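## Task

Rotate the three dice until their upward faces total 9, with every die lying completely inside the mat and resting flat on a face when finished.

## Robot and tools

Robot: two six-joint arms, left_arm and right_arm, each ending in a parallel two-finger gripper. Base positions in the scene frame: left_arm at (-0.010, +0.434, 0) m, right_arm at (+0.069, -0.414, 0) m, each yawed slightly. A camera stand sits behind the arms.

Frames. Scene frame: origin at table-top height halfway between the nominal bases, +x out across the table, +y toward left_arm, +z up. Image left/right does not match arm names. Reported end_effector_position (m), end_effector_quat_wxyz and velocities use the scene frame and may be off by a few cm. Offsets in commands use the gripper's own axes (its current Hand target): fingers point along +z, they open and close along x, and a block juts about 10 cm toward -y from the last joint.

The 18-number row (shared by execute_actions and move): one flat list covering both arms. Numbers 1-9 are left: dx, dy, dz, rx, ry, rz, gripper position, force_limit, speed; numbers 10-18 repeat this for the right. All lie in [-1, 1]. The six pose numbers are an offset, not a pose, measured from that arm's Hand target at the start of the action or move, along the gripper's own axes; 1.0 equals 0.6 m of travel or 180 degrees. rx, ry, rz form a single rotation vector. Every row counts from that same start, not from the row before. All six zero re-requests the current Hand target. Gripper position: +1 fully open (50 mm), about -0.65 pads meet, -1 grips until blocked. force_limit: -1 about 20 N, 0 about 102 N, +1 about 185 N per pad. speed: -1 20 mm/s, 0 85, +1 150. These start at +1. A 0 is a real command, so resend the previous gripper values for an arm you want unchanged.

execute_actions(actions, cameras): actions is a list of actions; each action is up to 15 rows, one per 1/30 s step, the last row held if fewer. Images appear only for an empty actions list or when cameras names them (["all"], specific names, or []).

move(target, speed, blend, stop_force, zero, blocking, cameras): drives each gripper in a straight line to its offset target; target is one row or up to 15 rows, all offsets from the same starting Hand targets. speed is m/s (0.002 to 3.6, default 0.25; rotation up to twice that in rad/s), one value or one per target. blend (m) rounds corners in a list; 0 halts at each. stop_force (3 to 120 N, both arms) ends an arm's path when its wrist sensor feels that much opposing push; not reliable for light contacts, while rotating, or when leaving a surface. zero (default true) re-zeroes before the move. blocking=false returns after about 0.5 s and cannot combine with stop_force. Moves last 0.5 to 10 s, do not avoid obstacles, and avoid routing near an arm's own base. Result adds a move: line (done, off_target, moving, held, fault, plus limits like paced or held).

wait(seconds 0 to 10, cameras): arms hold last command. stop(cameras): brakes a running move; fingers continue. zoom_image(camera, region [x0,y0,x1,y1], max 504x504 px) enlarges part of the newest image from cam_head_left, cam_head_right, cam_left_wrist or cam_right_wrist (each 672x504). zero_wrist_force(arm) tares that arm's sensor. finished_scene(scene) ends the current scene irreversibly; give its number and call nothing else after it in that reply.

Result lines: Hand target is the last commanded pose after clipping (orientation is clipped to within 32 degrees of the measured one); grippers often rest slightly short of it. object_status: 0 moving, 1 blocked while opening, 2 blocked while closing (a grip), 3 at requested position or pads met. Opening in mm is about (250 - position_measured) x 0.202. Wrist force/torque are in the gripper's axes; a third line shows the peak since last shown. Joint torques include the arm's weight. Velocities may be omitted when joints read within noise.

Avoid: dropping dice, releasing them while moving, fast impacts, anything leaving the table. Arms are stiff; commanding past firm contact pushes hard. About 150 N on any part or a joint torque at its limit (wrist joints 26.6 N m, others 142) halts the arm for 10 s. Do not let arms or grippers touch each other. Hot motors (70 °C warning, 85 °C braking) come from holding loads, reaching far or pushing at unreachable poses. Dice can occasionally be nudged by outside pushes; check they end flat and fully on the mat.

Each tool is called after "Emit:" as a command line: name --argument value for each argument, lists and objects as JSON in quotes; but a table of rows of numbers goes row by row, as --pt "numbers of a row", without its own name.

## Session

Emit:
execute_actions --actions '[]'

Scene clock: 0.00 s.
left_arm: end_effector_position=(+0.4555, +0.1560, +0.3376) position_measured=3 object_status=3 end_effector_quat_wxyz=(+0.449, +0.097, +0.827, +0.323) | right_arm: end_effector_position=(+0.7224, -0.6646, +0.3521) position_measured=3 object_status=3 end_effector_quat_wxyz=(+0.215, +0.894, -0.386, -0.075)
Joint positions: left_arm=[-1.246 -1.609 1.876 -1.365 -0.451 -2.917] | right_arm=[3.144 -2.262 -0.556 -2.202 1.225 2.396]
Joint velocities: within noise
Joint torques (N m): no reading
Motor temperatures (°C): left_arm=[22 27 22 28 27 32] | right_arm=[22 24 21 30 28 30]
Wrist force (N): no reading
Wrist torque (N m): no reading
Wrist force, peak (N): no reading
Hand target: left_arm +0.4555, +0.1560, +0.3376; +0.449, +0.097, +0.827, +0.323 | right_arm +0.7224, -0.6646, +0.3521; +0.215, +0.894, -0.386, -0.075
Tool commands: left_gripper/position=+1.0 left_gripper/force_limit=+1.0 left_gripper/speed=+1.0 right_gripper/position=+1.0 right_gripper/force_limit=+1.0 right_gripper/speed=+1.0
camera_calibration:
cam_left_wrist: T_world_to_cam=[[-0.561636, 0.464172, -0.684915, 0.429026], [-0.399782, 0.572515, 0.715822, -0.12961], [0.724389, 0.675848, -0.135978, -0.254916], [0, 0, 0, 1]] pos_world=[0.373799, 0.0473469, 0.351961]
cam_right_wrist: T_world_to_cam=[[0.6869, -0.726202, 0.0282503, -0.980579], [-0.521387, -0.465344, 0.71527, -0.168264], [-0.506284, -0.506048, -0.698277, 0.40613], [0, 0, 0, 1]] pos_world=[0.791447, -0.584878, 0.431647]

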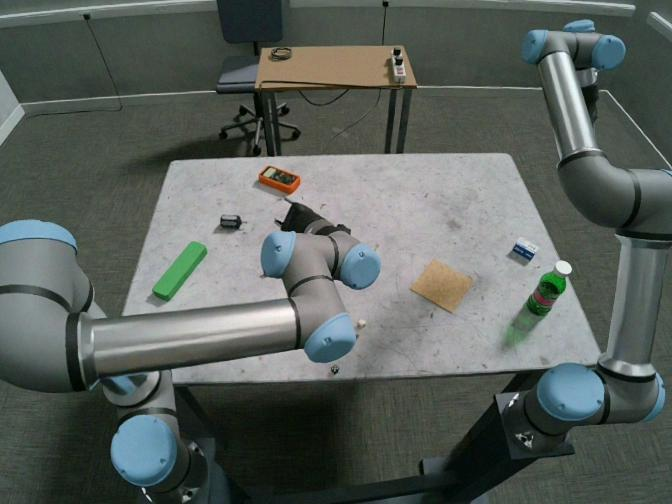

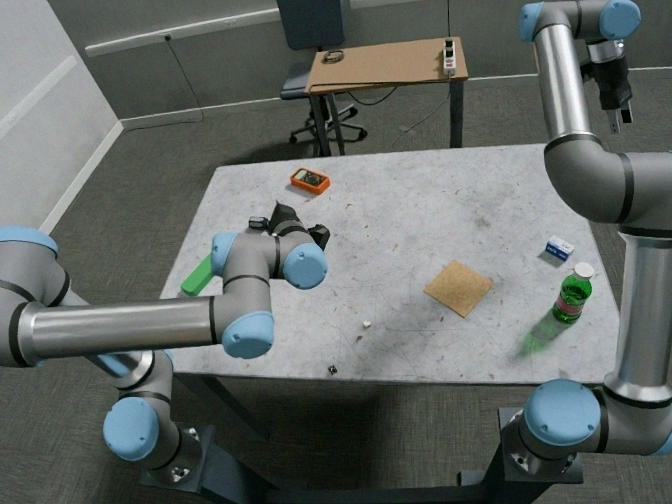

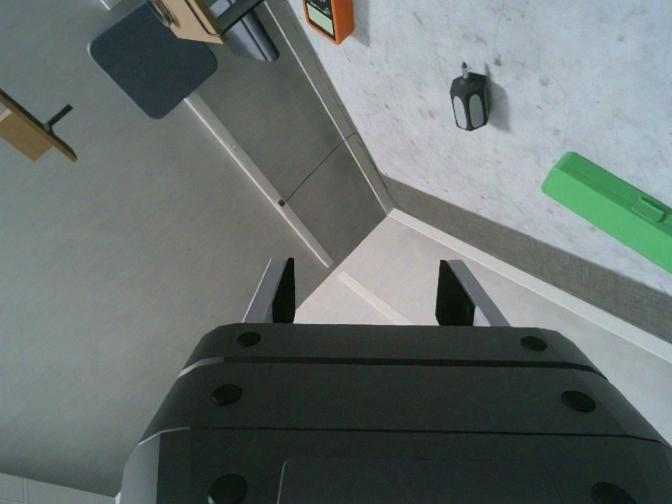

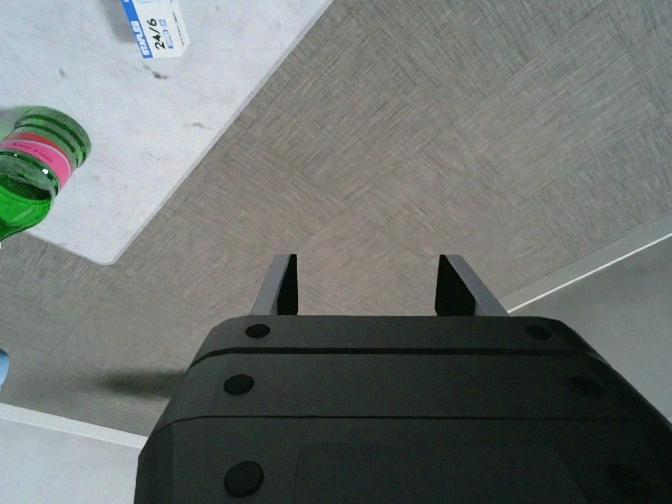

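Emit:
move --target '[0.3517,0.085,0.1097,0.3254,-0.5297,0.5517,1,-0.8,0, -0.8665,-0.197,0.1175,-0.0636,-0.4384,0.6029,1,-0.8,0]' --speed 0.7 --cameras '["all"]'

Scene clock: 31.40 s.
left_arm: end_effector_position=(+0.3800, +0.3201, +0.2003) position_measured=3 object_status=3 end_effector_quat_wxyz=(+0.382, +0.924, +0.001, +0.000) | right_arm: end_effector_position=(+0.4198, -0.2400, +0.2201) position_measured=3 object_status=3 end_effector_quat_wxyz=(+0.000, +0.000, +0.924, +0.383)
Joint positions: left_arm=[-0.133 -1.694 2.28 -2.323 -2.342 1.335] | right_arm=[3.552 -1.325 -2.366 -0.679 2.293 5.206]
Joint torques (N m): left_arm=[-2.79 -20.27 -32.2 -1.33 -2.99 2.67] | right_arm=[6.66 18.78 16.86 5.86 -0.45 1.3]
Wrist force (N): left_arm=[0.5 -0.6 -0.7] | right_arm=[-0.8 -0.2 0.1]
Wrist torque (N m): left_arm=[-0.17 0.21 -0.14] | right_arm=[-0.24 0.12 -0.20]
Wrist force, peak (N): left_arm=[0.7 0.7 -2.0] | right_arm=[1.2 0.9 1.6]
Hand target: left_arm +0.3800, +0.3201, +0.2004; +0.382, +0.924, +0.001, +0.000 | right_arm +0.4198, -0.2400, +0.2201; +0.000, +0.000, +0.924, +0.383
Off the commanded pose: left_arm 0.000 m, 0 deg | right_arm 0.000 m, 0 deg.
move: done
camera_calibration:
cam_left_wrist: T_world_to_cam=[[0.999785, -0.0167814, -0.0121491, -0.35765], [0.00393664, -0.421854, 0.906655, -0.0288318], [-0.0203401, -0.906508, -0.421698, 0.516981], [0, 0, 0, 1]] pos_world=[0.368202, 0.450483, 0.239805]
cam_right_wrist: T_world_to_cam=[[-0.999978, 0.00632414, -0.00196735, 0.429977], [0.000948045, 0.430664, 0.902512, -0.0794374], [0.00655487, 0.90249, -0.43066, 0.439373], [0, 0, 0, 1]] pos_world=[0.427162, -0.365038, 0.26176]

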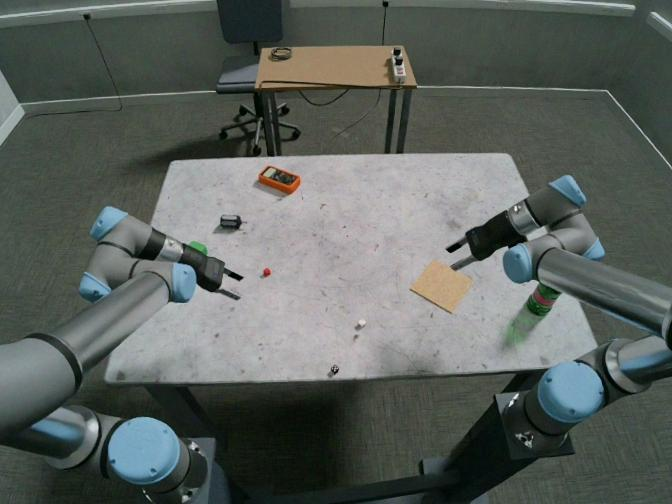

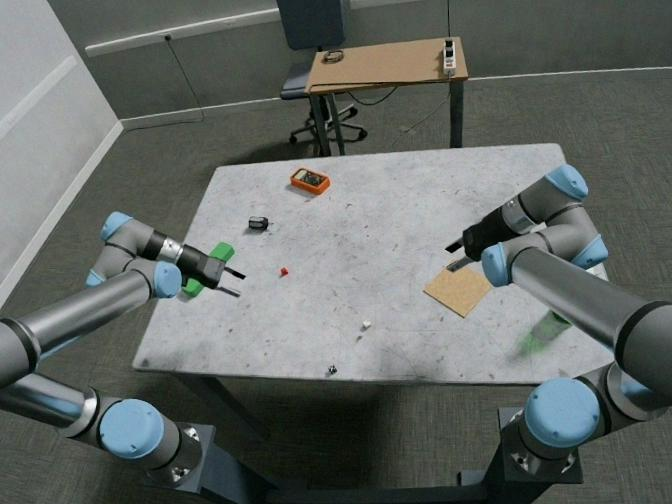

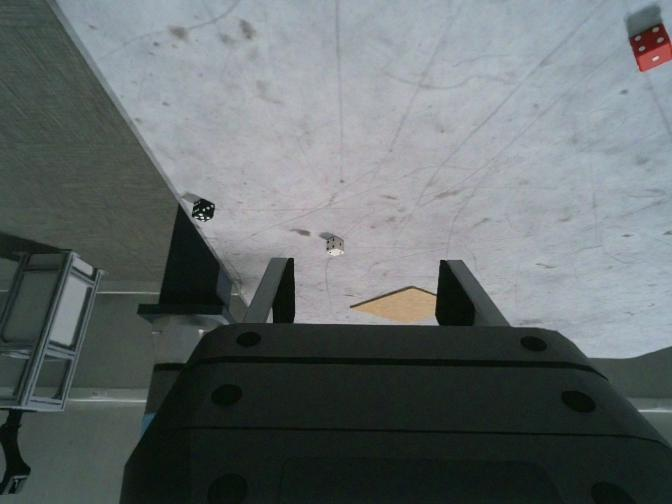

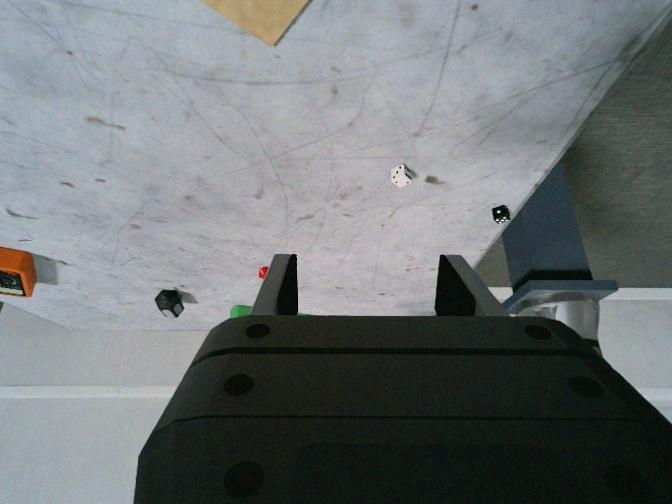

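Emit:
zoom_image --camera "cam_left_wrist" --region '[180, 180, 360, 270]'

Emit:
zoom_image --camera "cam_left_wrist" --region '[592, 0, 672, 80]'

Emit:
zoom_image --camera "cam_right_wrist" --region '[380, 150, 520, 240]'

Emit:
zoom_image --camera "cam_head_left" --region '[250, 255, 380, 385]'

Scaled by 2.800 from the camera's 672x504 image, which has a finer 960x720 frame.

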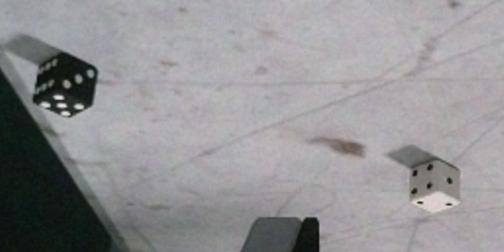

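Scaled by 6.300 from the camera's 672x504 image, which has a finer 960x720 frame.

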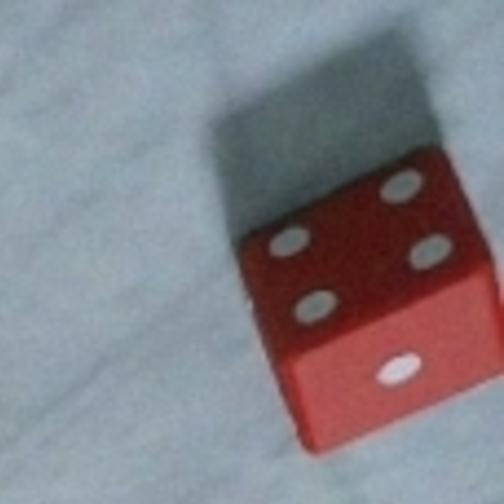

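Scaled by 3.600 from the camera's 672x504 image, which has a finer 960x720 frame.

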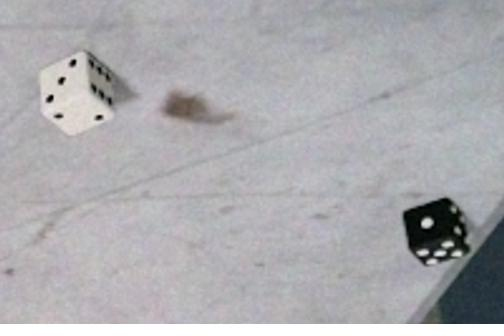

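Scaled by 3.877 from the camera's 672x504 image, which has a finer 960x720 frame.

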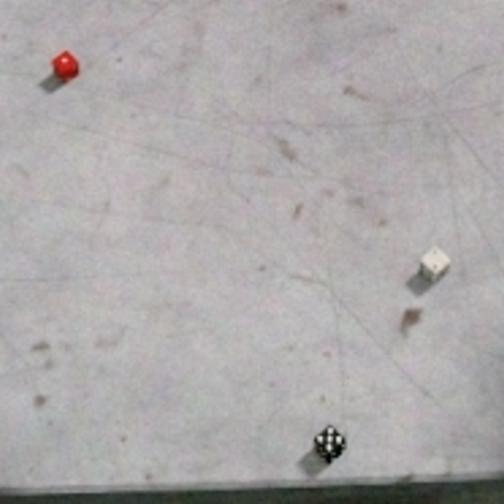

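Emit:
move --target '[0.2005,-0.1617,0.1336,0,0.1493,-0.1493,1,-0.8,0, 0.0222,0.0121,0.3895,0,0.1532,-0.1532,1,-0.8,0]' --speed 0.5 --cameras '["cam_left_wrist","cam_right_wrist"]'

Emit:
zoom_image --camera "cam_left_wrist" --region '[290, 200, 430, 320]'

Emit:
zoom_image --camera "cam_right_wrist" --region '[290, 200, 430, 320]'

Scene clock: 74.33 s.
left_arm: end_effector_position=(+0.5003, +0.3321, +0.0751) position_measured=3 object_status=3 end_effector_quat_wxyz=(+0.362, +0.874, +0.301, +0.125) end_effector_velocity=(+0.000, +0.000, +0.000) end_effector_angular_velocity=(-0.002, +0.000, +0.002) | right_arm: end_effector_position=(+0.4065, -0.0696, +0.0600) position_measured=3 object_status=3 end_effector_quat_wxyz=(-0.128, -0.309, +0.871, +0.361)
Joint positions: left_arm=[-0.199 -1.21 2.393 -3.417 -2.027 0.514] | right_arm=[3.88 -1.929 -2.16 -0.612 2.356 4.728]
Joint velocities: left_arm=[0 0.002 0 -0.005 0 -0.004] | right_arm=[within noise]
Joint torques (N m): left_arm=[-0.69 -15.32 -7.17 -6.16 1.28 -2.57] | right_arm=[7.82 23.24 21.36 4.51 0.05 -1.56]
Wrist force (N): left_arm=[0.4 -0.7 -0.7] | right_arm=[-0.5 -0.2 -0.1]
Wrist torque (N m): left_arm=[-0.18 0.23 -0.22] | right_arm=[-0.21 0.11 -0.12]
Wrist force, peak (N): left_arm=[0.8 -1.8 0.5] | right_arm=[-2.6 -0.4 2.7]
Hand target: left_arm +0.5003, +0.3322, +0.0750; +0.361, +0.874, +0.301, +0.125 | right_arm +0.4065, -0.0696, +0.0600; -0.128, -0.309, +0.871, +0.361
Off the commanded pose: left_arm 0.000 m, 0 deg | right_arm 0.000 m, 0 deg.
move: done
camera_calibration:
cam_left_wrist: T_world_to_cam=[[0.798412, 0.602004, -0.0114164, -0.584157], [0.262168, -0.330508, 0.90666, -0.0702449], [0.542039, -0.726881, -0.421708, 0.136548], [0, 0, 0, 1]] pos_world=[0.410799, 0.427702, 0.114603]
cam_right_wrist: T_world_to_cam=[[-0.781157, -0.62433, -0.00220025, 0.282347], [-0.270676, 0.335488, 0.90232, 0.0954772], [-0.562608, 0.70545, -0.431061, 0.434483], [0, 0, 0, 1]] pos_world=[0.490844, -0.16226, 0.101759]
Images, in order (width x height): cam_left_wrist 672x504, cam_right_wrist 672x504.

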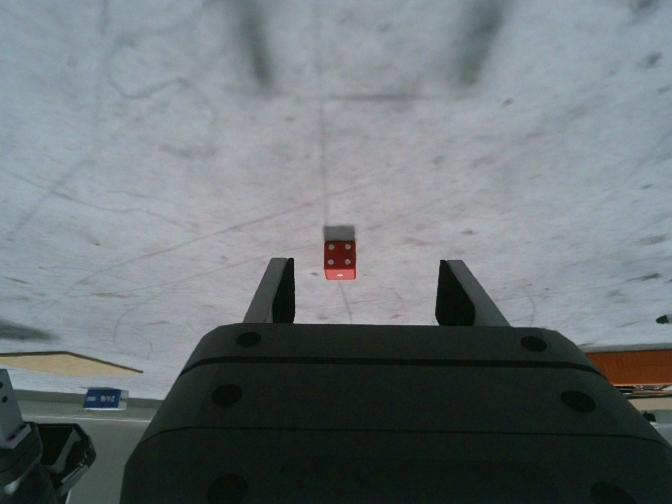

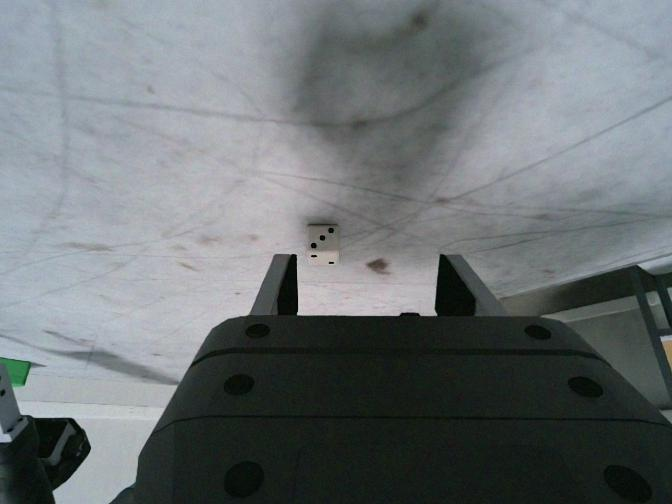

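Scaled by 3.600 from the camera's 672x504 image, which has a finer 960x720 frame.

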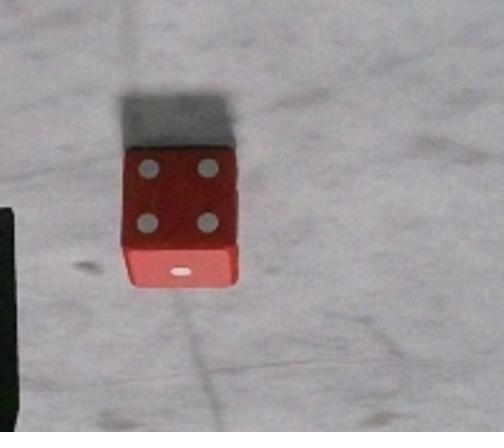

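Scaled by 3.600 from the camera's 672x504 image, which has a finer 960x720 frame.

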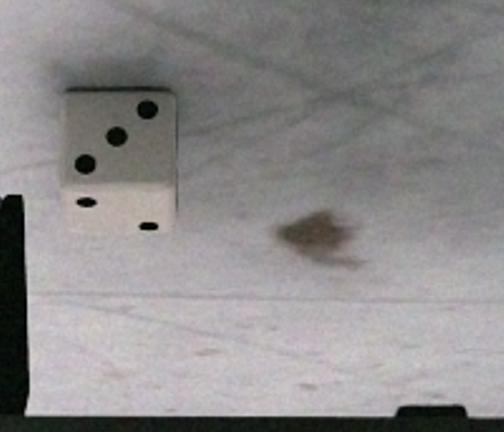

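Emit:
move --pt "-0.0228 0.0467 0.0818 0 0 0 1 -0.8 0 -0.0243 0.0358 0.0778 0 0 0 1 -0.8 0" --pt "-0.0228 0.0231 0.1054 0 0 0 -1 -0.8 0 -0.0243 0.0123 0.1014 0 0 0 -1 -0.8 0" --pt "-0.0228 0.0820 0.0464 0 0 0 -1 -0.8 0 -0.0243 0.0830 0.0306 0 0 0 -1 -0.8 0" --pt "-0.2382 0.2685 0.1624 0 0 0 -1 -0.8 0 0.0333 -0.0648 -0.1355 0 0 -0.5 -1 -0.8 0" --pt "-0.2382 0.2685 0.1624 0 0 0 -1 -0.8 0 0.0903 -0.2702 -0.2467 0 0 -1 -1 -0.8 0" --speed '[0.25,0.06,0.2,0.8,0.8]' --blend '[0.005,0,0.02,0.03,0]' --cameras '["all"]'

Scene clock: 128.37 s.
left_arm: end_effector_position=(+0.5004, +0.1001, +0.1199) position_measured=177 object_status=2 end_effector_quat_wxyz=(+0.361, +0.874, +0.301, +0.125) | right_arm: end_effector_position=(+0.5025, -0.2741, +0.0500) position_measured=175 object_status=2 end_effector_quat_wxyz=(-0.361, +0.871, +0.309, -0.128) end_effector_velocity=(+0.000, +0.000, +0.000) end_effector_angular_velocity=(+0.002, -0.002, +0.004)
Joint positions: left_arm=[-0.718 -1.239 2.244 -3.354 -1.679 0.109] | right_arm=[3.43 -1.975 -1.965 -1.174 2.265 0.984]
Joint velocities: left_arm=[within noise] | right_arm=[0 -0.001 0 0 0.001 -0.005]
Joint torques (N m): left_arm=[-5.87 -38.52 -18.36 -5.01 2.68 -2.25] | right_arm=[7.17 43.44 13.49 4.33 3.76 -1.51]
Wrist force (N): left_arm=[0.4 -0.8 -0.7] | right_arm=[0.5 -4.1 0.5]
Wrist torque (N m): left_arm=[-0.21 0.22 -0.23] | right_arm=[-0.10 -0.03 0.23]
Wrist force, peak (N): left_arm=[1.3 -2.5 -3.9] | right_arm=[-1.7 2.8 3.2]
Hand target: left_arm +0.5004, +0.1001, +0.1199; +0.361, +0.874, +0.301, +0.125 | right_arm +0.5025, -0.2741, +0.0500; -0.361, +0.871, +0.309, -0.128
Off the commanded pose: left_arm 0.000 m, 0 deg | right_arm 0.000 m, 0 deg.
move: done
camera_calibration:
cam_left_wrist: T_world_to_cam=[[0.798196, 0.602288, -0.0115155, -0.44401], [0.262465, -0.330504, 0.906576, -0.187678], [0.542214, -0.726647, -0.421886, -0.0133399], [0, 0, 0, 1]] pos_world=[0.410899, 0.1957, 0.159404]
cam_right_wrist: T_world_to_cam=[[0.775895, 0.630832, -0.00616828, -0.208424], [0.567153, -0.701787, -0.431083, -0.439545], [-0.27627, 0.330977, -0.902291, 0.405417], [0, 0, 0, 1]] pos_world=[0.523009, -0.31117, 0.175038]

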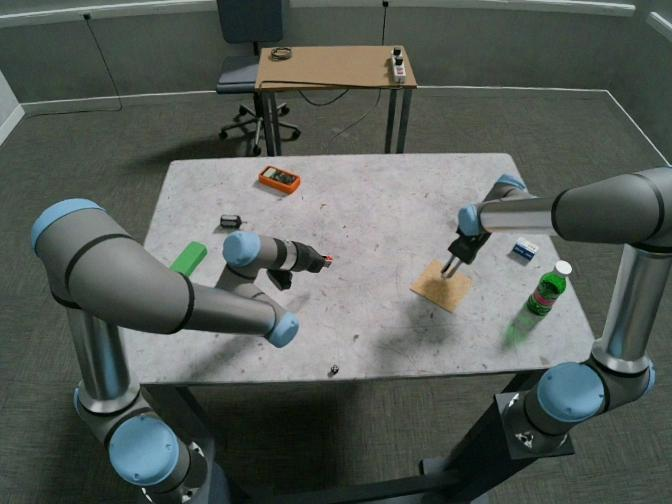

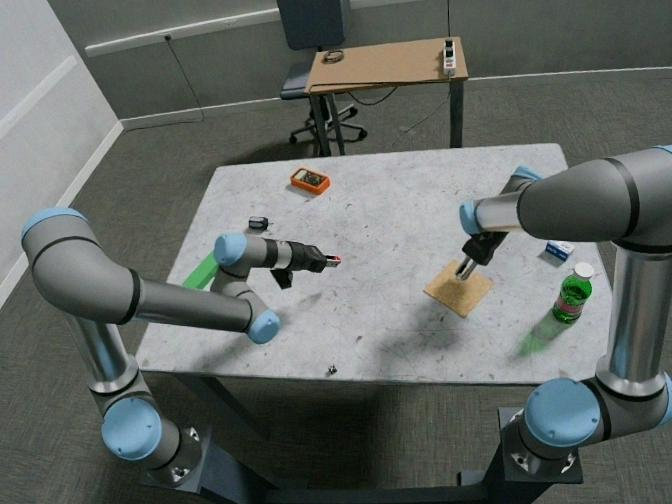

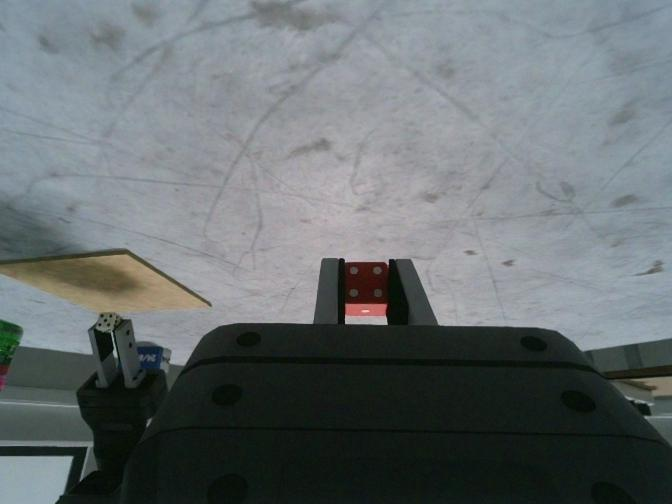

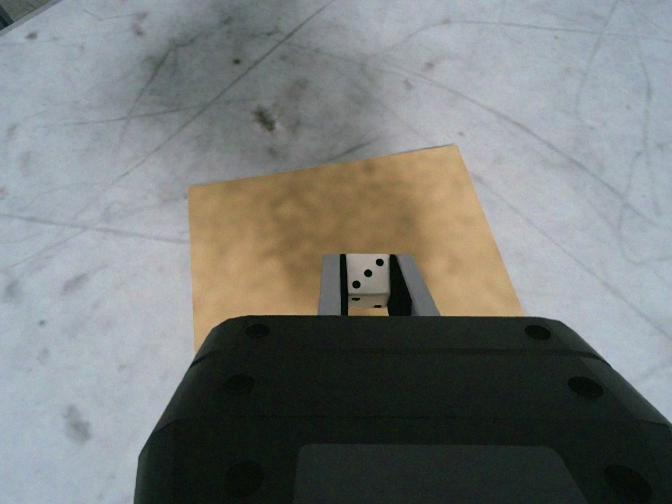

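Emit:
move --pt "0 0 0 0 0 0 -1 -0.8 0 0 0.0165 0.0165 0 0 0 -1 -0.8 0" --pt "0 0 0 0 0 0 -1 -0.8 0 0 0.0389 0.0389 0 0 0 -1 -0.8 0" --speed '[0.08,0.02]' --stop_force 4

Emit:
move --pt "0 0 0 0 0 0 -1 -0.8 0 0 0 0 0 0 0 0.5 -0.8 0" --pt "0 0 0 0 0 0 -1 -0.8 0 0 -0.0471 -0.165 0 0 0 0.5 -0.8 0" --speed 0.25 --cameras '["cam_right_wrist","cam_head_left"]'

Scene clock: 146.73 s.
left_arm: end_effector_position=(+0.5004, +0.1001, +0.1199) position_measured=177 object_status=2 end_effector_quat_wxyz=(+0.361, +0.874, +0.301, +0.125) | right_arm: end_effector_position=(+0.5025, -0.2741, +0.0264) position_measured=175 object_status=2 end_effector_quat_wxyz=(-0.361, +0.871, +0.309, -0.128)
Joint positions: left_arm=[-0.718 -1.239 2.244 -3.354 -1.679 0.109] | right_arm=[3.43 -2.02 -1.98 -1.115 2.265 0.984]
Joint torques (N m): left_arm=[-6.28 -38.86 -23.21 -3.94 2.67 -2.2] | right_arm=[7.58 36.6 23.19 1.25 -0.63 -0.62]
Wrist force (N): left_arm=[0.3 -0.6 -0.3] | right_arm=[0.9 -6.0 -0.2]
Wrist torque (N m): left_arm=[-0.18 0.23 -0.23] | right_arm=[-0.19 -0.06 0.24]
Wrist force, peak (N): left_arm=[0.6 -0.9 -0.6] | right_arm=[-8.4 -23.7 -23.8]
Hand target: left_arm +0.5004, +0.1001, +0.1199; +0.361, +0.874, +0.301, +0.125 | right_arm +0.5025, -0.2741, +0.0264; -0.361, +0.871, +0.309, -0.128 (not the last commanded pose)
Off the commanded pose: left_arm 0.000 m, 0 deg | right_arm 0.009 m, 0 deg.
move: contact (right_arm); path passed 1 of 2 targets

Scene clock: 148.17 s.
left_arm: end_effector_position=(+0.5004, +0.1001, +0.1199) position_measured=177 object_status=2 end_effector_quat_wxyz=(+0.361, +0.874, +0.301, +0.125) | right_arm: end_effector_position=(+0.5339, -0.3129, +0.1163) position_measured=78 object_status=3 end_effector_quat_wxyz=(-0.361, +0.871, +0.309, -0.128) end_effector_velocity=(+0.000, +0.000, +0.001) end_effector_angular_velocity=(+0.000, +0.002, +0.001)
Joint positions: left_arm=[-0.718 -1.239 2.244 -3.354 -1.679 0.109] | right_arm=[3.349 -1.931 -1.794 -1.448 2.231 0.89]
Joint velocities: left_arm=[within noise] | right_arm=[0 0 0.002 -0.005 0 0]
Joint torques (N m): left_arm=[-5.63 -38.97 -22.63 -4 2.71 -2.11] | right_arm=[-2.84 44.33 26.32 -1.45 3.61 -0.22]
Wrist force (N): left_arm=[0.3 -0.6 -0.7] | right_arm=[0.5 -4.6 0.5]
Wrist torque (N m): left_arm=[-0.18 0.24 -0.24] | right_arm=[-0.18 -0.05 0.07]
Wrist force, peak (N): left_arm=[0.5 -0.9 -0.7] | right_arm=[0.4 -6.0 -3.0]
Hand target: left_arm +0.5004, +0.1001, +0.1199; +0.361, +0.874, +0.301, +0.125 | right_arm +0.5339, -0.3130, +0.1164; -0.361, +0.871, +0.309, -0.128
Off the commanded pose: left_arm 0.000 m, 0 deg | right_arm 0.000 m, 0 deg.
move: done
camera_calibration:
cam_right_wrist: T_world_to_cam=[[0.775872, 0.630862, -0.00606533, -0.207981], [0.567229, -0.701757, -0.431032, -0.456103], [-0.276178, 0.330985, -0.902316, 0.486742], [0, 0, 0, 1]] pos_world=[0.554509, -0.34997, 0.241338]
Images, in order (width x height): cam_head_left 672x504, cam_right_wrist 672x504.

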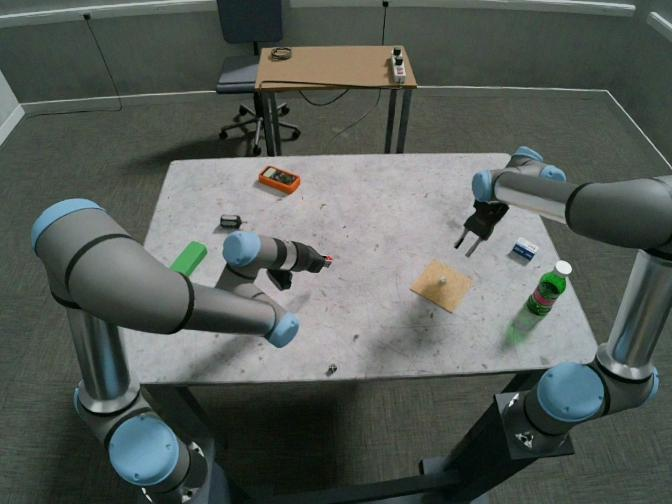

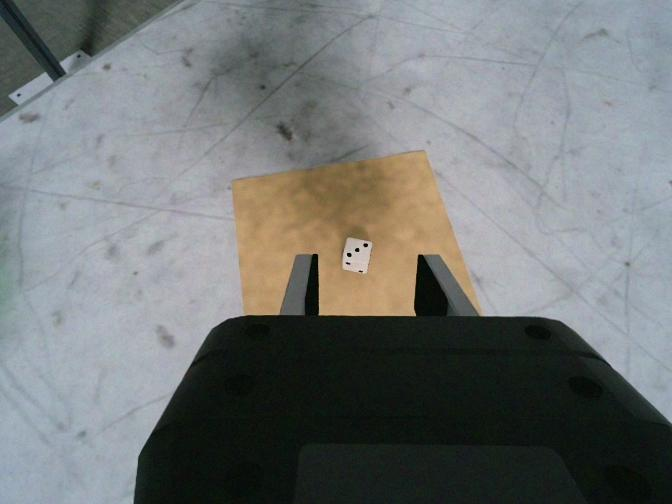

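Emit:
move --target '[-0.3413,0.1811,0.299,0,0,0,-1,-0.8,0, 0,0,0,0,0,0,0.5,-0.8,0]' --speed 0.3 --cameras '["cam_head_left","cam_left_wrist"]'

Scene clock: 175.43 s.
left_arm: end_effector_position=(+0.4648, -0.1864, +0.0698) position_measured=177 object_status=2 end_effector_quat_wxyz=(+0.362, +0.874, +0.301, +0.125) | right_arm: end_effector_position=(+0.5339, -0.3130, +0.1164) position_measured=78 object_status=3 end_effector_quat_wxyz=(-0.361, +0.871, +0.309, -0.128)
Joint positions: left_arm=[-1.111 -0.886 1.79 -3.245 -1.403 -0.171] | right_arm=[3.349 -1.931 -1.794 -1.448 2.231 0.889]
Joint torques (N m): left_arm=[-5.51 -35.25 -29.25 -3.96 -1.17 0.99] | right_arm=[-7.29 42.17 26.7 -1 3.6 -1.2]
Wrist force (N): left_arm=[0.5 -0.8 -0.8] | right_arm=[0.5 -4.6 0.3]
Wrist torque (N m): left_arm=[-0.19 0.23 -0.23] | right_arm=[-0.18 -0.04 0.07]
Wrist force, peak (N): left_arm=[3.1 -2.1 -2.8] | right_arm=[0.5 -4.9 0.5]
Hand target: left_arm +0.4647, -0.1865, +0.0698; +0.361, +0.874, +0.301, +0.125 | right_arm +0.5339, -0.3130, +0.1164; -0.361, +0.871, +0.309, -0.128
Off the commanded pose: left_arm 0.000 m, 0 deg | right_arm 0.000 m, 0 deg.
move: done
camera_calibration:
cam_left_wrist: T_world_to_cam=[[0.7982, 0.602282, -0.0114989, -0.24348], [0.26245, -0.330515, 0.906576, -0.227607], [0.542214, -0.726647, -0.421886, -0.223376], [0, 0, 0, 1]] pos_world=[0.375199, -0.0908996, 0.109303]
Images, in order (width x height): cam_head_left 672x504, cam_left_wrist 672x504.

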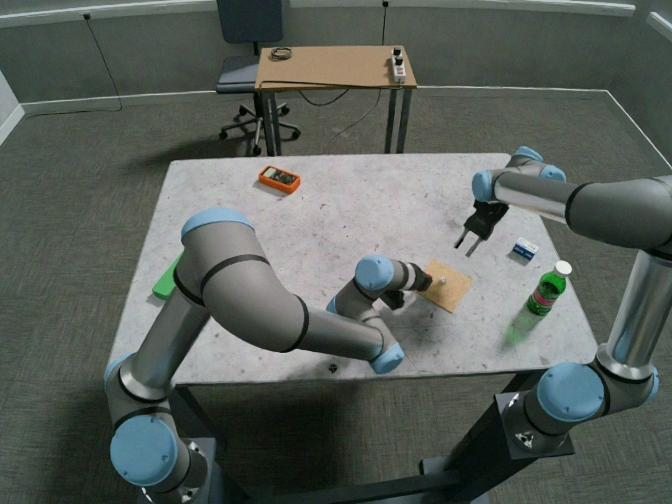

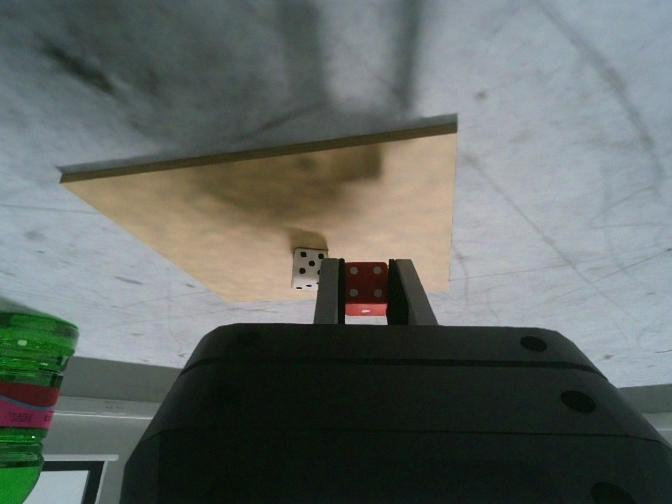

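Emit:
move --pt "0 -0.0195 0.0195 0 0 0 -1 -0.8 0 0 0 0 0 0 0 0.5 -0.8 0" --pt "0 -0.0401 0.0401 0 0 0 -1 -0.8 0 0 0 0 0 0 0 0.5 -0.8 0" --speed '[0.08,0.012]' --stop_force 4

Emit:
move --pt "0 0 0 0 0 0 0.5 -0.8 0 0 0 0 0 0 0 0.5 -0.8 0" --pt "0 0.0236 -0.165 0 0 0 0.5 -0.8 0 0 0 0 0 0 0 0.5 -0.8 0" --speed 0.25 --cameras '["cam_left_wrist"]'

Scene clock: 185.63 s.
left_arm: end_effector_position=(+0.4647, -0.1865, +0.0448) position_measured=177 object_status=2 end_effector_quat_wxyz=(+0.361, +0.874, +0.301, +0.125) | right_arm: end_effector_position=(+0.5339, -0.3130, +0.1164) position_measured=78 object_status=3 end_effector_quat_wxyz=(-0.361, +0.871, +0.309, -0.128)
Joint positions: left_arm=[-1.111 -0.838 1.791 -3.294 -1.403 -0.171] | right_arm=[3.349 -1.931 -1.794 -1.448 2.231 0.889]
Joint torques (N m): left_arm=[-1.5 -54.05 -9.63 -4.5 2.31 0.36] | right_arm=[-6.4 38.29 27.83 -1.01 3.26 -1.25]
Wrist force (N): left_arm=[0.4 -0.4 -1.2] | right_arm=[0.6 -4.6 0.3]
Wrist torque (N m): left_arm=[-0.21 0.22 -0.23] | right_arm=[-0.17 -0.05 0.07]
Wrist force, peak (N): left_arm=[1.2 3.4 -9.5] | right_arm=[0.5 -4.9 0.4]
Hand target: left_arm +0.4647, -0.1864, +0.0447; +0.361, +0.874, +0.301, +0.125 (not the last commanded pose) | right_arm +0.5339, -0.3130, +0.1164; -0.361, +0.871, +0.309, -0.128
Off the commanded pose: left_arm 0.009 m, 0 deg | right_arm 0.000 m, 0 deg.
move: contact (left_arm); path passed 1 of 2 targets

Scene clock: 187.03 s.
left_arm: end_effector_position=(+0.4278, -0.1393, +0.1248) position_measured=78 object_status=3 end_effector_quat_wxyz=(+0.362, +0.873, +0.301, +0.125) | right_arm: end_effector_position=(+0.5339, -0.3130, +0.1164) position_measured=78 object_status=3 end_effector_quat_wxyz=(-0.361, +0.871, +0.309, -0.128)
Joint positions: left_arm=[-1.138 -1.088 1.96 -3.209 -1.384 -0.191] | right_arm=[3.349 -1.931 -1.794 -1.448 2.231 0.889]
Joint torques (N m): left_arm=[5.96 -46.89 -13.89 -4.06 -2.67 2.75] | right_arm=[-6.63 38.53 25.87 -1 3.16 -1.28]
Wrist force (N): left_arm=[0.3 -0.5 -0.8] | right_arm=[0.4 -4.6 0.4]
Wrist torque (N m): left_arm=[-0.16 0.25 -0.05] | right_arm=[-0.16 -0.02 0.07]
Wrist force, peak (N): left_arm=[0.4 0.1 -4.0] | right_arm=[0.6 -4.8 0.4]
Hand target: left_arm +0.4278, -0.1392, +0.1248; +0.361, +0.874, +0.301, +0.125 | right_arm +0.5339, -0.3130, +0.1164; -0.361, +0.871, +0.309, -0.128
Off the commanded pose: left_arm 0.000 m, 0 deg | right_arm 0.000 m, 0 deg.
move: done
camera_calibration:
cam_left_wrist: T_world_to_cam=[[0.798104, 0.602409, -0.0115114, -0.241721], [0.262467, -0.330406, 0.90661, -0.252223], [0.542347, -0.726591, -0.421812, -0.145995], [0, 0, 0, 1]] pos_world=[0.338299, -0.0438002, 0.164303]
Images, in order (width x height): cam_left_wrist 672x504.

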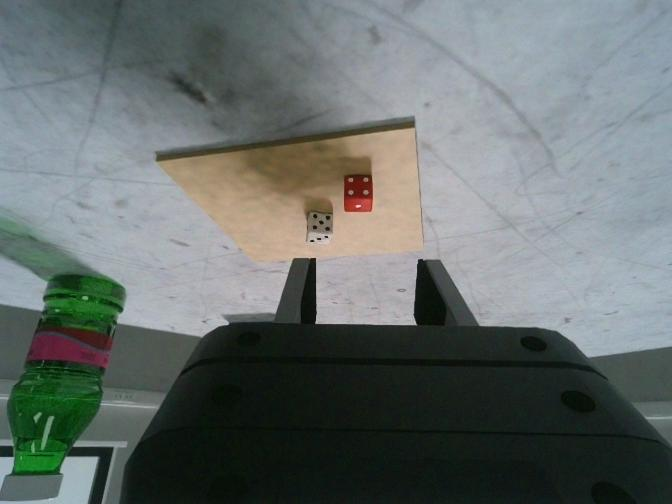

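Emit:
move --pt "0.3899 -0.2737 -0.4622 0 0 0 0.5 -0.8 0 0 0 0 0 0 0 1 -0.8 0" --pt "0.3899 -0.2737 -0.4622 0 0 0 0.5 -0.8 0 0.0117 -0.3937 0.5267 -0.0361 0 -0.976 1 -0.8 0" --speed '[0.6,1.0]' --blend '[0.05,0]' --cameras '["cam_right_wrist"]'

Emit:
zoom_image --camera "cam_right_wrist" --region '[270, 180, 430, 320]'

Scene clock: 196.23 s.
left_arm: end_effector_position=(+0.4195, +0.2508, +0.2050) position_measured=78 object_status=3 end_effector_quat_wxyz=(+0.361, +0.874, +0.301, +0.125) | right_arm: end_effector_position=(+0.2936, -0.0052, +0.0599) position_measured=3 object_status=3 end_effector_quat_wxyz=(-0.109, -0.263, +0.886, +0.367)
Joint positions: left_arm=[-0.519 -1.751 2.477 -3.05 -1.818 0.255] | right_arm=[4.184 -1.905 -2.389 -0.031 2.273 -1.009]
Joint torques (N m): left_arm=[6.28 -21.59 -12.44 -2.08 -3.36 2.63] | right_arm=[0.39 31.85 19.3 2.14 3.67 -1.33]
Wrist force (N): left_arm=[0.5 -0.7 -0.9] | right_arm=[-0.4 -0.7 0.0]
Wrist torque (N m): left_arm=[-0.19 0.22 -0.09] | right_arm=[-0.30 0.11 -0.19]
Wrist force, peak (N): left_arm=[2.7 -3.0 -3.9] | right_arm=[0.5 -4.9 0.3]
Hand target: left_arm +0.4195, +0.2508, +0.2050; +0.361, +0.874, +0.301, +0.125 | right_arm +0.2936, -0.0051, +0.0599; -0.108, -0.263, +0.886, +0.367
Off the commanded pose: left_arm 0.000 m, 0 deg | right_arm 0.000 m, 0 deg.
move: done; blend cut to 0 m at target 1
camera_calibration:
cam_right_wrist: T_world_to_cam=[[-0.841868, -0.539678, -0.00233392, 0.252732], [-0.234457, 0.361839, 0.902276, 0.0329095], [-0.486094, 0.760145, -0.431152, 0.303285], [0, 0, 0, 1]] pos_world=[0.367908, -0.106055, 0.101658]
Images, in order (width x height): cam_right_wrist 672x504.

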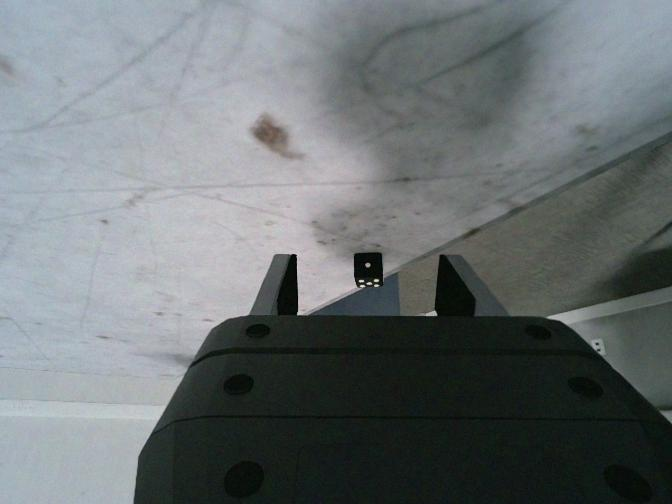

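Scaled by 3.150 from the camera's 672x504 image, which has a finer 960x720 frame.

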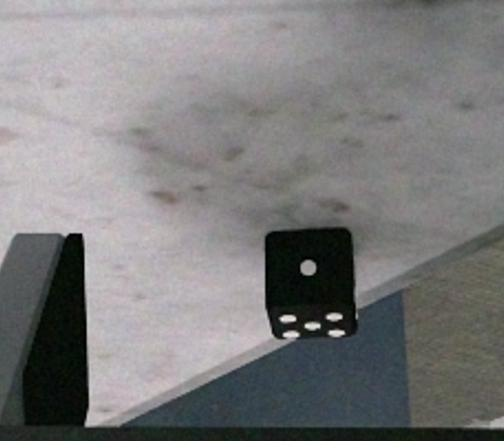

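Emit:
move --pt "0 0 0 0 0 0 0.5 -0.8 0 0.0148 0.0866 0.1166 0 0.0157 -0.0157 1 -0.8 0" --pt "0 0 0 0 0 0 0.5 -0.8 0 0.0148 0.0572 0.146 0 0.0157 -0.0157 -1 -0.8 0" --pt "0 0 0 0 0 0 0.5 -0.8 0 0.0148 0.1279 0.0753 0 0.0157 -0.0157 -1 -0.8 0" --pt "0 0 0 0 0 0 0.5 -0.8 0 0.0292 -0.3735 -0.3619 0 0.0157 -0.0157 -1 -0.8 0" --speed '[0.25,0.06,0.2,0.35]' --blend '[0.005,0,0.02,0]' --cameras '["cam_right_wrist","cam_head_left"]'

Scene clock: 225.30 s.
left_arm: end_effector_position=(+0.4195, +0.2508, +0.2050) position_measured=78 object_status=3 end_effector_quat_wxyz=(+0.361, +0.874, +0.301, +0.125) | right_arm: end_effector_position=(+0.4491, -0.2761, +0.0550) position_measured=174 object_status=2 end_effector_quat_wxyz=(-0.121, -0.294, +0.876, +0.363) end_effector_velocity=(+0.000, +0.000, +0.000) end_effector_angular_velocity=(+0.000, +0.003, +0.002)
Joint positions: left_arm=[-0.519 -1.751 2.477 -3.05 -1.818 0.255] | right_arm=[3.447 -1.861 -2.136 -1.076 2.285 -2.095]
Joint velocities: left_arm=[within noise] | right_arm=[0 -0.001 0.002 -0.005 0 -0.003]
Joint torques (N m): left_arm=[6.25 -20.9 -17.35 -2.15 -3.34 2.75] | right_arm=[-7.43 22.52 22.71 -0.23 0.98 -1.29]
Wrist force (N): left_arm=[0.5 -0.8 -0.8] | right_arm=[-0.2 -0.2 0.1]
Wrist torque (N m): left_arm=[-0.19 0.23 -0.09] | right_arm=[-0.21 0.03 0.03]
Wrist force, peak (N): left_arm=[0.6 -0.8 -1.1] | right_arm=[-1.0 5.0 0.4]
Hand target: left_arm +0.4195, +0.2508, +0.2050; +0.361, +0.874, +0.301, +0.125 | right_arm +0.4491, -0.2762, +0.0550; -0.121, -0.294, +0.876, +0.363
Off the commanded pose: left_arm 0.000 m, 0 deg | right_arm 0.000 m, 0 deg.
move: done
camera_calibration:
cam_right_wrist: T_world_to_cam=[[-0.802031, -0.597275, -0.00294859, 0.203593], [-0.259606, 0.344149, 0.902312, 0.17821], [-0.537914, 0.724447, -0.431074, 0.596085], [0, 0, 0, 1]] pos_world=[0.530195, -0.371562, 0.0967564]
Images, in order (width x height): cam_head_left 672x504, cam_right_wrist 672x504.

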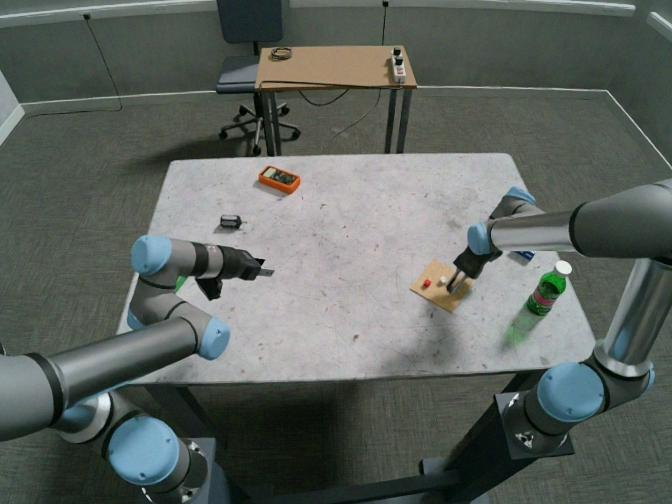

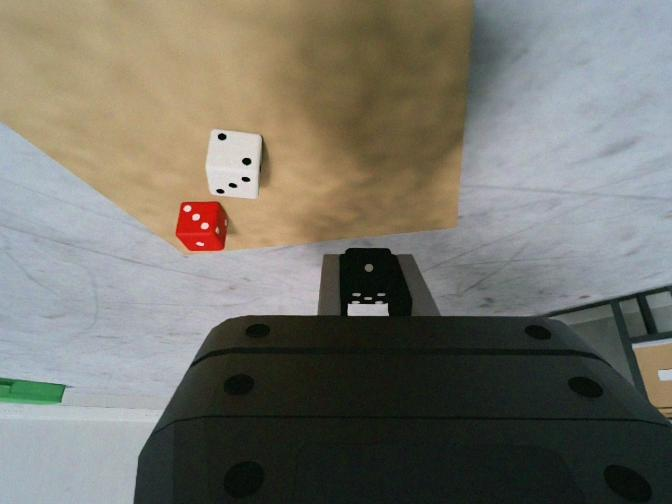

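Emit:
move --pt "0 0 0 0 0 0 0.5 -0.8 0 0 -0.0247 0.0247 0 0 0 -1 -0.8 0" --pt "0 0 0 0 0 0 0.5 -0.8 0 0 -0.0436 0.0436 0 0 0 -1 -0.8 0" --speed '[0.08,0.01]' --stop_force 4

Emit:
move --pt "0 0 0 0 0 0 0.5 -0.8 0 0 0 0 0 0 0 0.15 -0.8 0" --pt "0 0 0 0 0 0 0.5 -0.8 0 0 0.0236 -0.165 0 0 0 0.15 -0.8 0" --speed 0.25 --cameras '["cam_right_wrist","cam_head_left"]'

Emit:
zoom_image --camera "cam_right_wrist" --region '[200, 120, 460, 320]'

Scene clock: 236.20 s.
left_arm: end_effector_position=(+0.4195, +0.2508, +0.2050) position_measured=78 object_status=3 end_effector_quat_wxyz=(+0.361, +0.874, +0.301, +0.125) | right_arm: end_effector_position=(+0.4491, -0.2762, +0.0257) position_measured=174 object_status=2 end_effector_quat_wxyz=(-0.121, -0.294, +0.876, +0.363)
Joint positions: left_arm=[-0.519 -1.751 2.477 -3.05 -1.818 0.255] | right_arm=[3.447 -1.926 -2.156 -0.992 2.285 -2.095]
Joint torques (N m): left_arm=[6.21 -21.32 -21.67 -2.11 -3.26 2.67] | right_arm=[4.51 36.81 21.65 -0.39 -0.87 1.12]
Wrist force (N): left_arm=[0.4 -0.8 -0.9] | right_arm=[-0.8 3.0 -0.6]
Wrist torque (N m): left_arm=[-0.19 0.24 -0.09] | right_arm=[-0.12 0.14 0.04]
Wrist force, peak (N): left_arm=[0.6 -0.9 -1.0] | right_arm=[4.5 13.3 -11.0]
Hand target: left_arm +0.4195, +0.2508, +0.2050; +0.361, +0.874, +0.301, +0.125 | right_arm +0.4491, -0.2762, +0.0258; -0.121, -0.294, +0.876, +0.363 (not the last commanded pose)
Off the commanded pose: left_arm 0.000 m, 0 deg | right_arm 0.008 m, 0 deg.
move: contact (right_arm); path passed 1 of 2 targets

Scene clock: 237.63 s.
left_arm: end_effector_position=(+0.4195, +0.2508, +0.2050) position_measured=78 object_status=3 end_effector_quat_wxyz=(+0.361, +0.874, +0.301, +0.125) | right_arm: end_effector_position=(+0.4852, -0.3241, +0.1057) position_measured=130 object_status=3 end_effector_quat_wxyz=(-0.121, -0.294, +0.876, +0.363) end_effector_velocity=(+0.000, +0.000, +0.001) end_effector_angular_velocity=(+0.000, +0.002, +0.001)
Joint positions: left_arm=[-0.519 -1.751 2.477 -3.05 -1.818 0.255] | right_arm=[3.337 -1.839 -1.962 -1.356 2.241 -2.227]
Joint velocities: left_arm=[within noise] | right_arm=[0 0 0.002 -0.005 0 -0.002]
Joint torques (N m): left_arm=[5.68 -21.33 -22.38 -2.18 -3.27 2.64] | right_arm=[-8.27 38.76 27.18 -0.64 3.13 -1.23]
Wrist force (N): left_arm=[0.4 -0.7 -0.9] | right_arm=[-1.0 -0.6 0.7]
Wrist torque (N m): left_arm=[-0.18 0.24 -0.09] | right_arm=[-0.24 0.13 -0.12]
Wrist force, peak (N): left_arm=[0.4 -1.0 -0.9] | right_arm=[-1.1 -0.3 3.6]
Hand target: left_arm +0.4195, +0.2508, +0.2050; +0.361, +0.874, +0.301, +0.125 | right_arm +0.4852, -0.3241, +0.1058; -0.121, -0.294, +0.876, +0.363
Off the commanded pose: left_arm 0.000 m, 0 deg | right_arm 0.000 m, 0 deg.
move: done
camera_calibration:
cam_right_wrist: T_world_to_cam=[[-0.802079, -0.597212, -0.00258833, 0.204028], [-0.259304, 0.344345, 0.902323, 0.158262], [-0.537987, 0.724406, -0.431052, 0.672154], [0, 0, 0, 1]] pos_world=[0.566295, -0.419561, 0.147457]
Images, in order (width x height): cam_head_left 672x504, cam_right_wrist 672x504.

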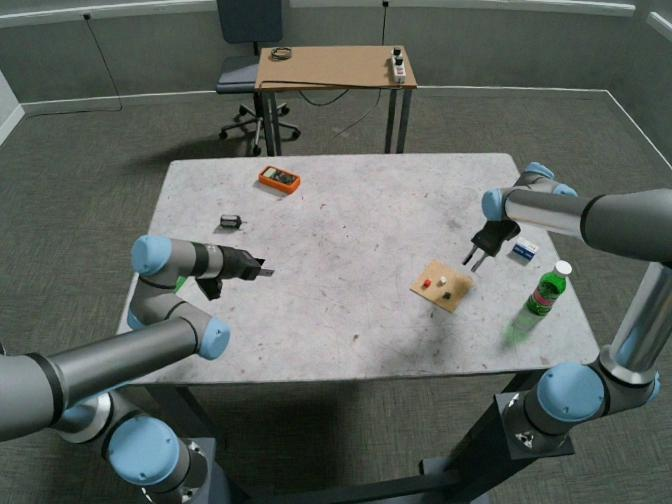

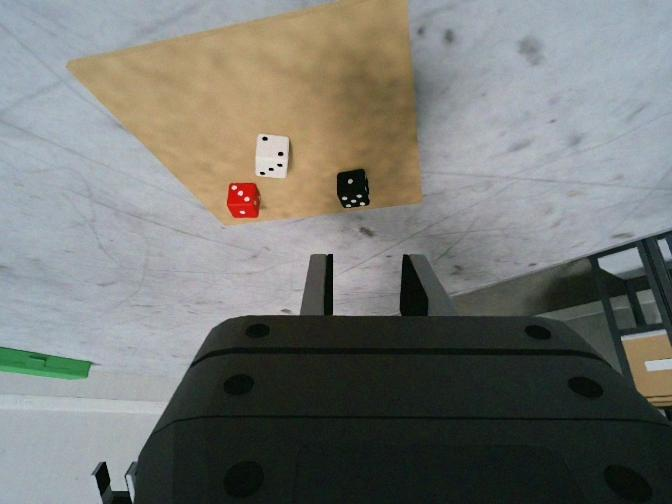

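Scaled by 1.938 from the camera's 672x504 image, which has a finer 960x720 frame.

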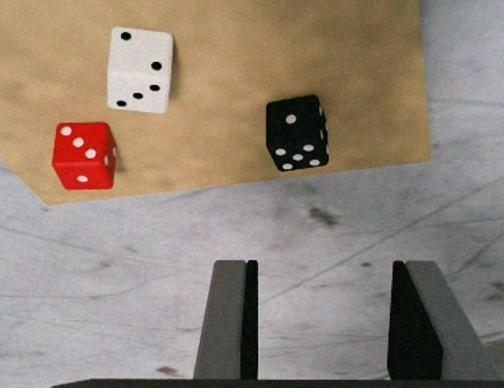

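Emit:
finished_scene --scene 2

The scene is finished: the task was done.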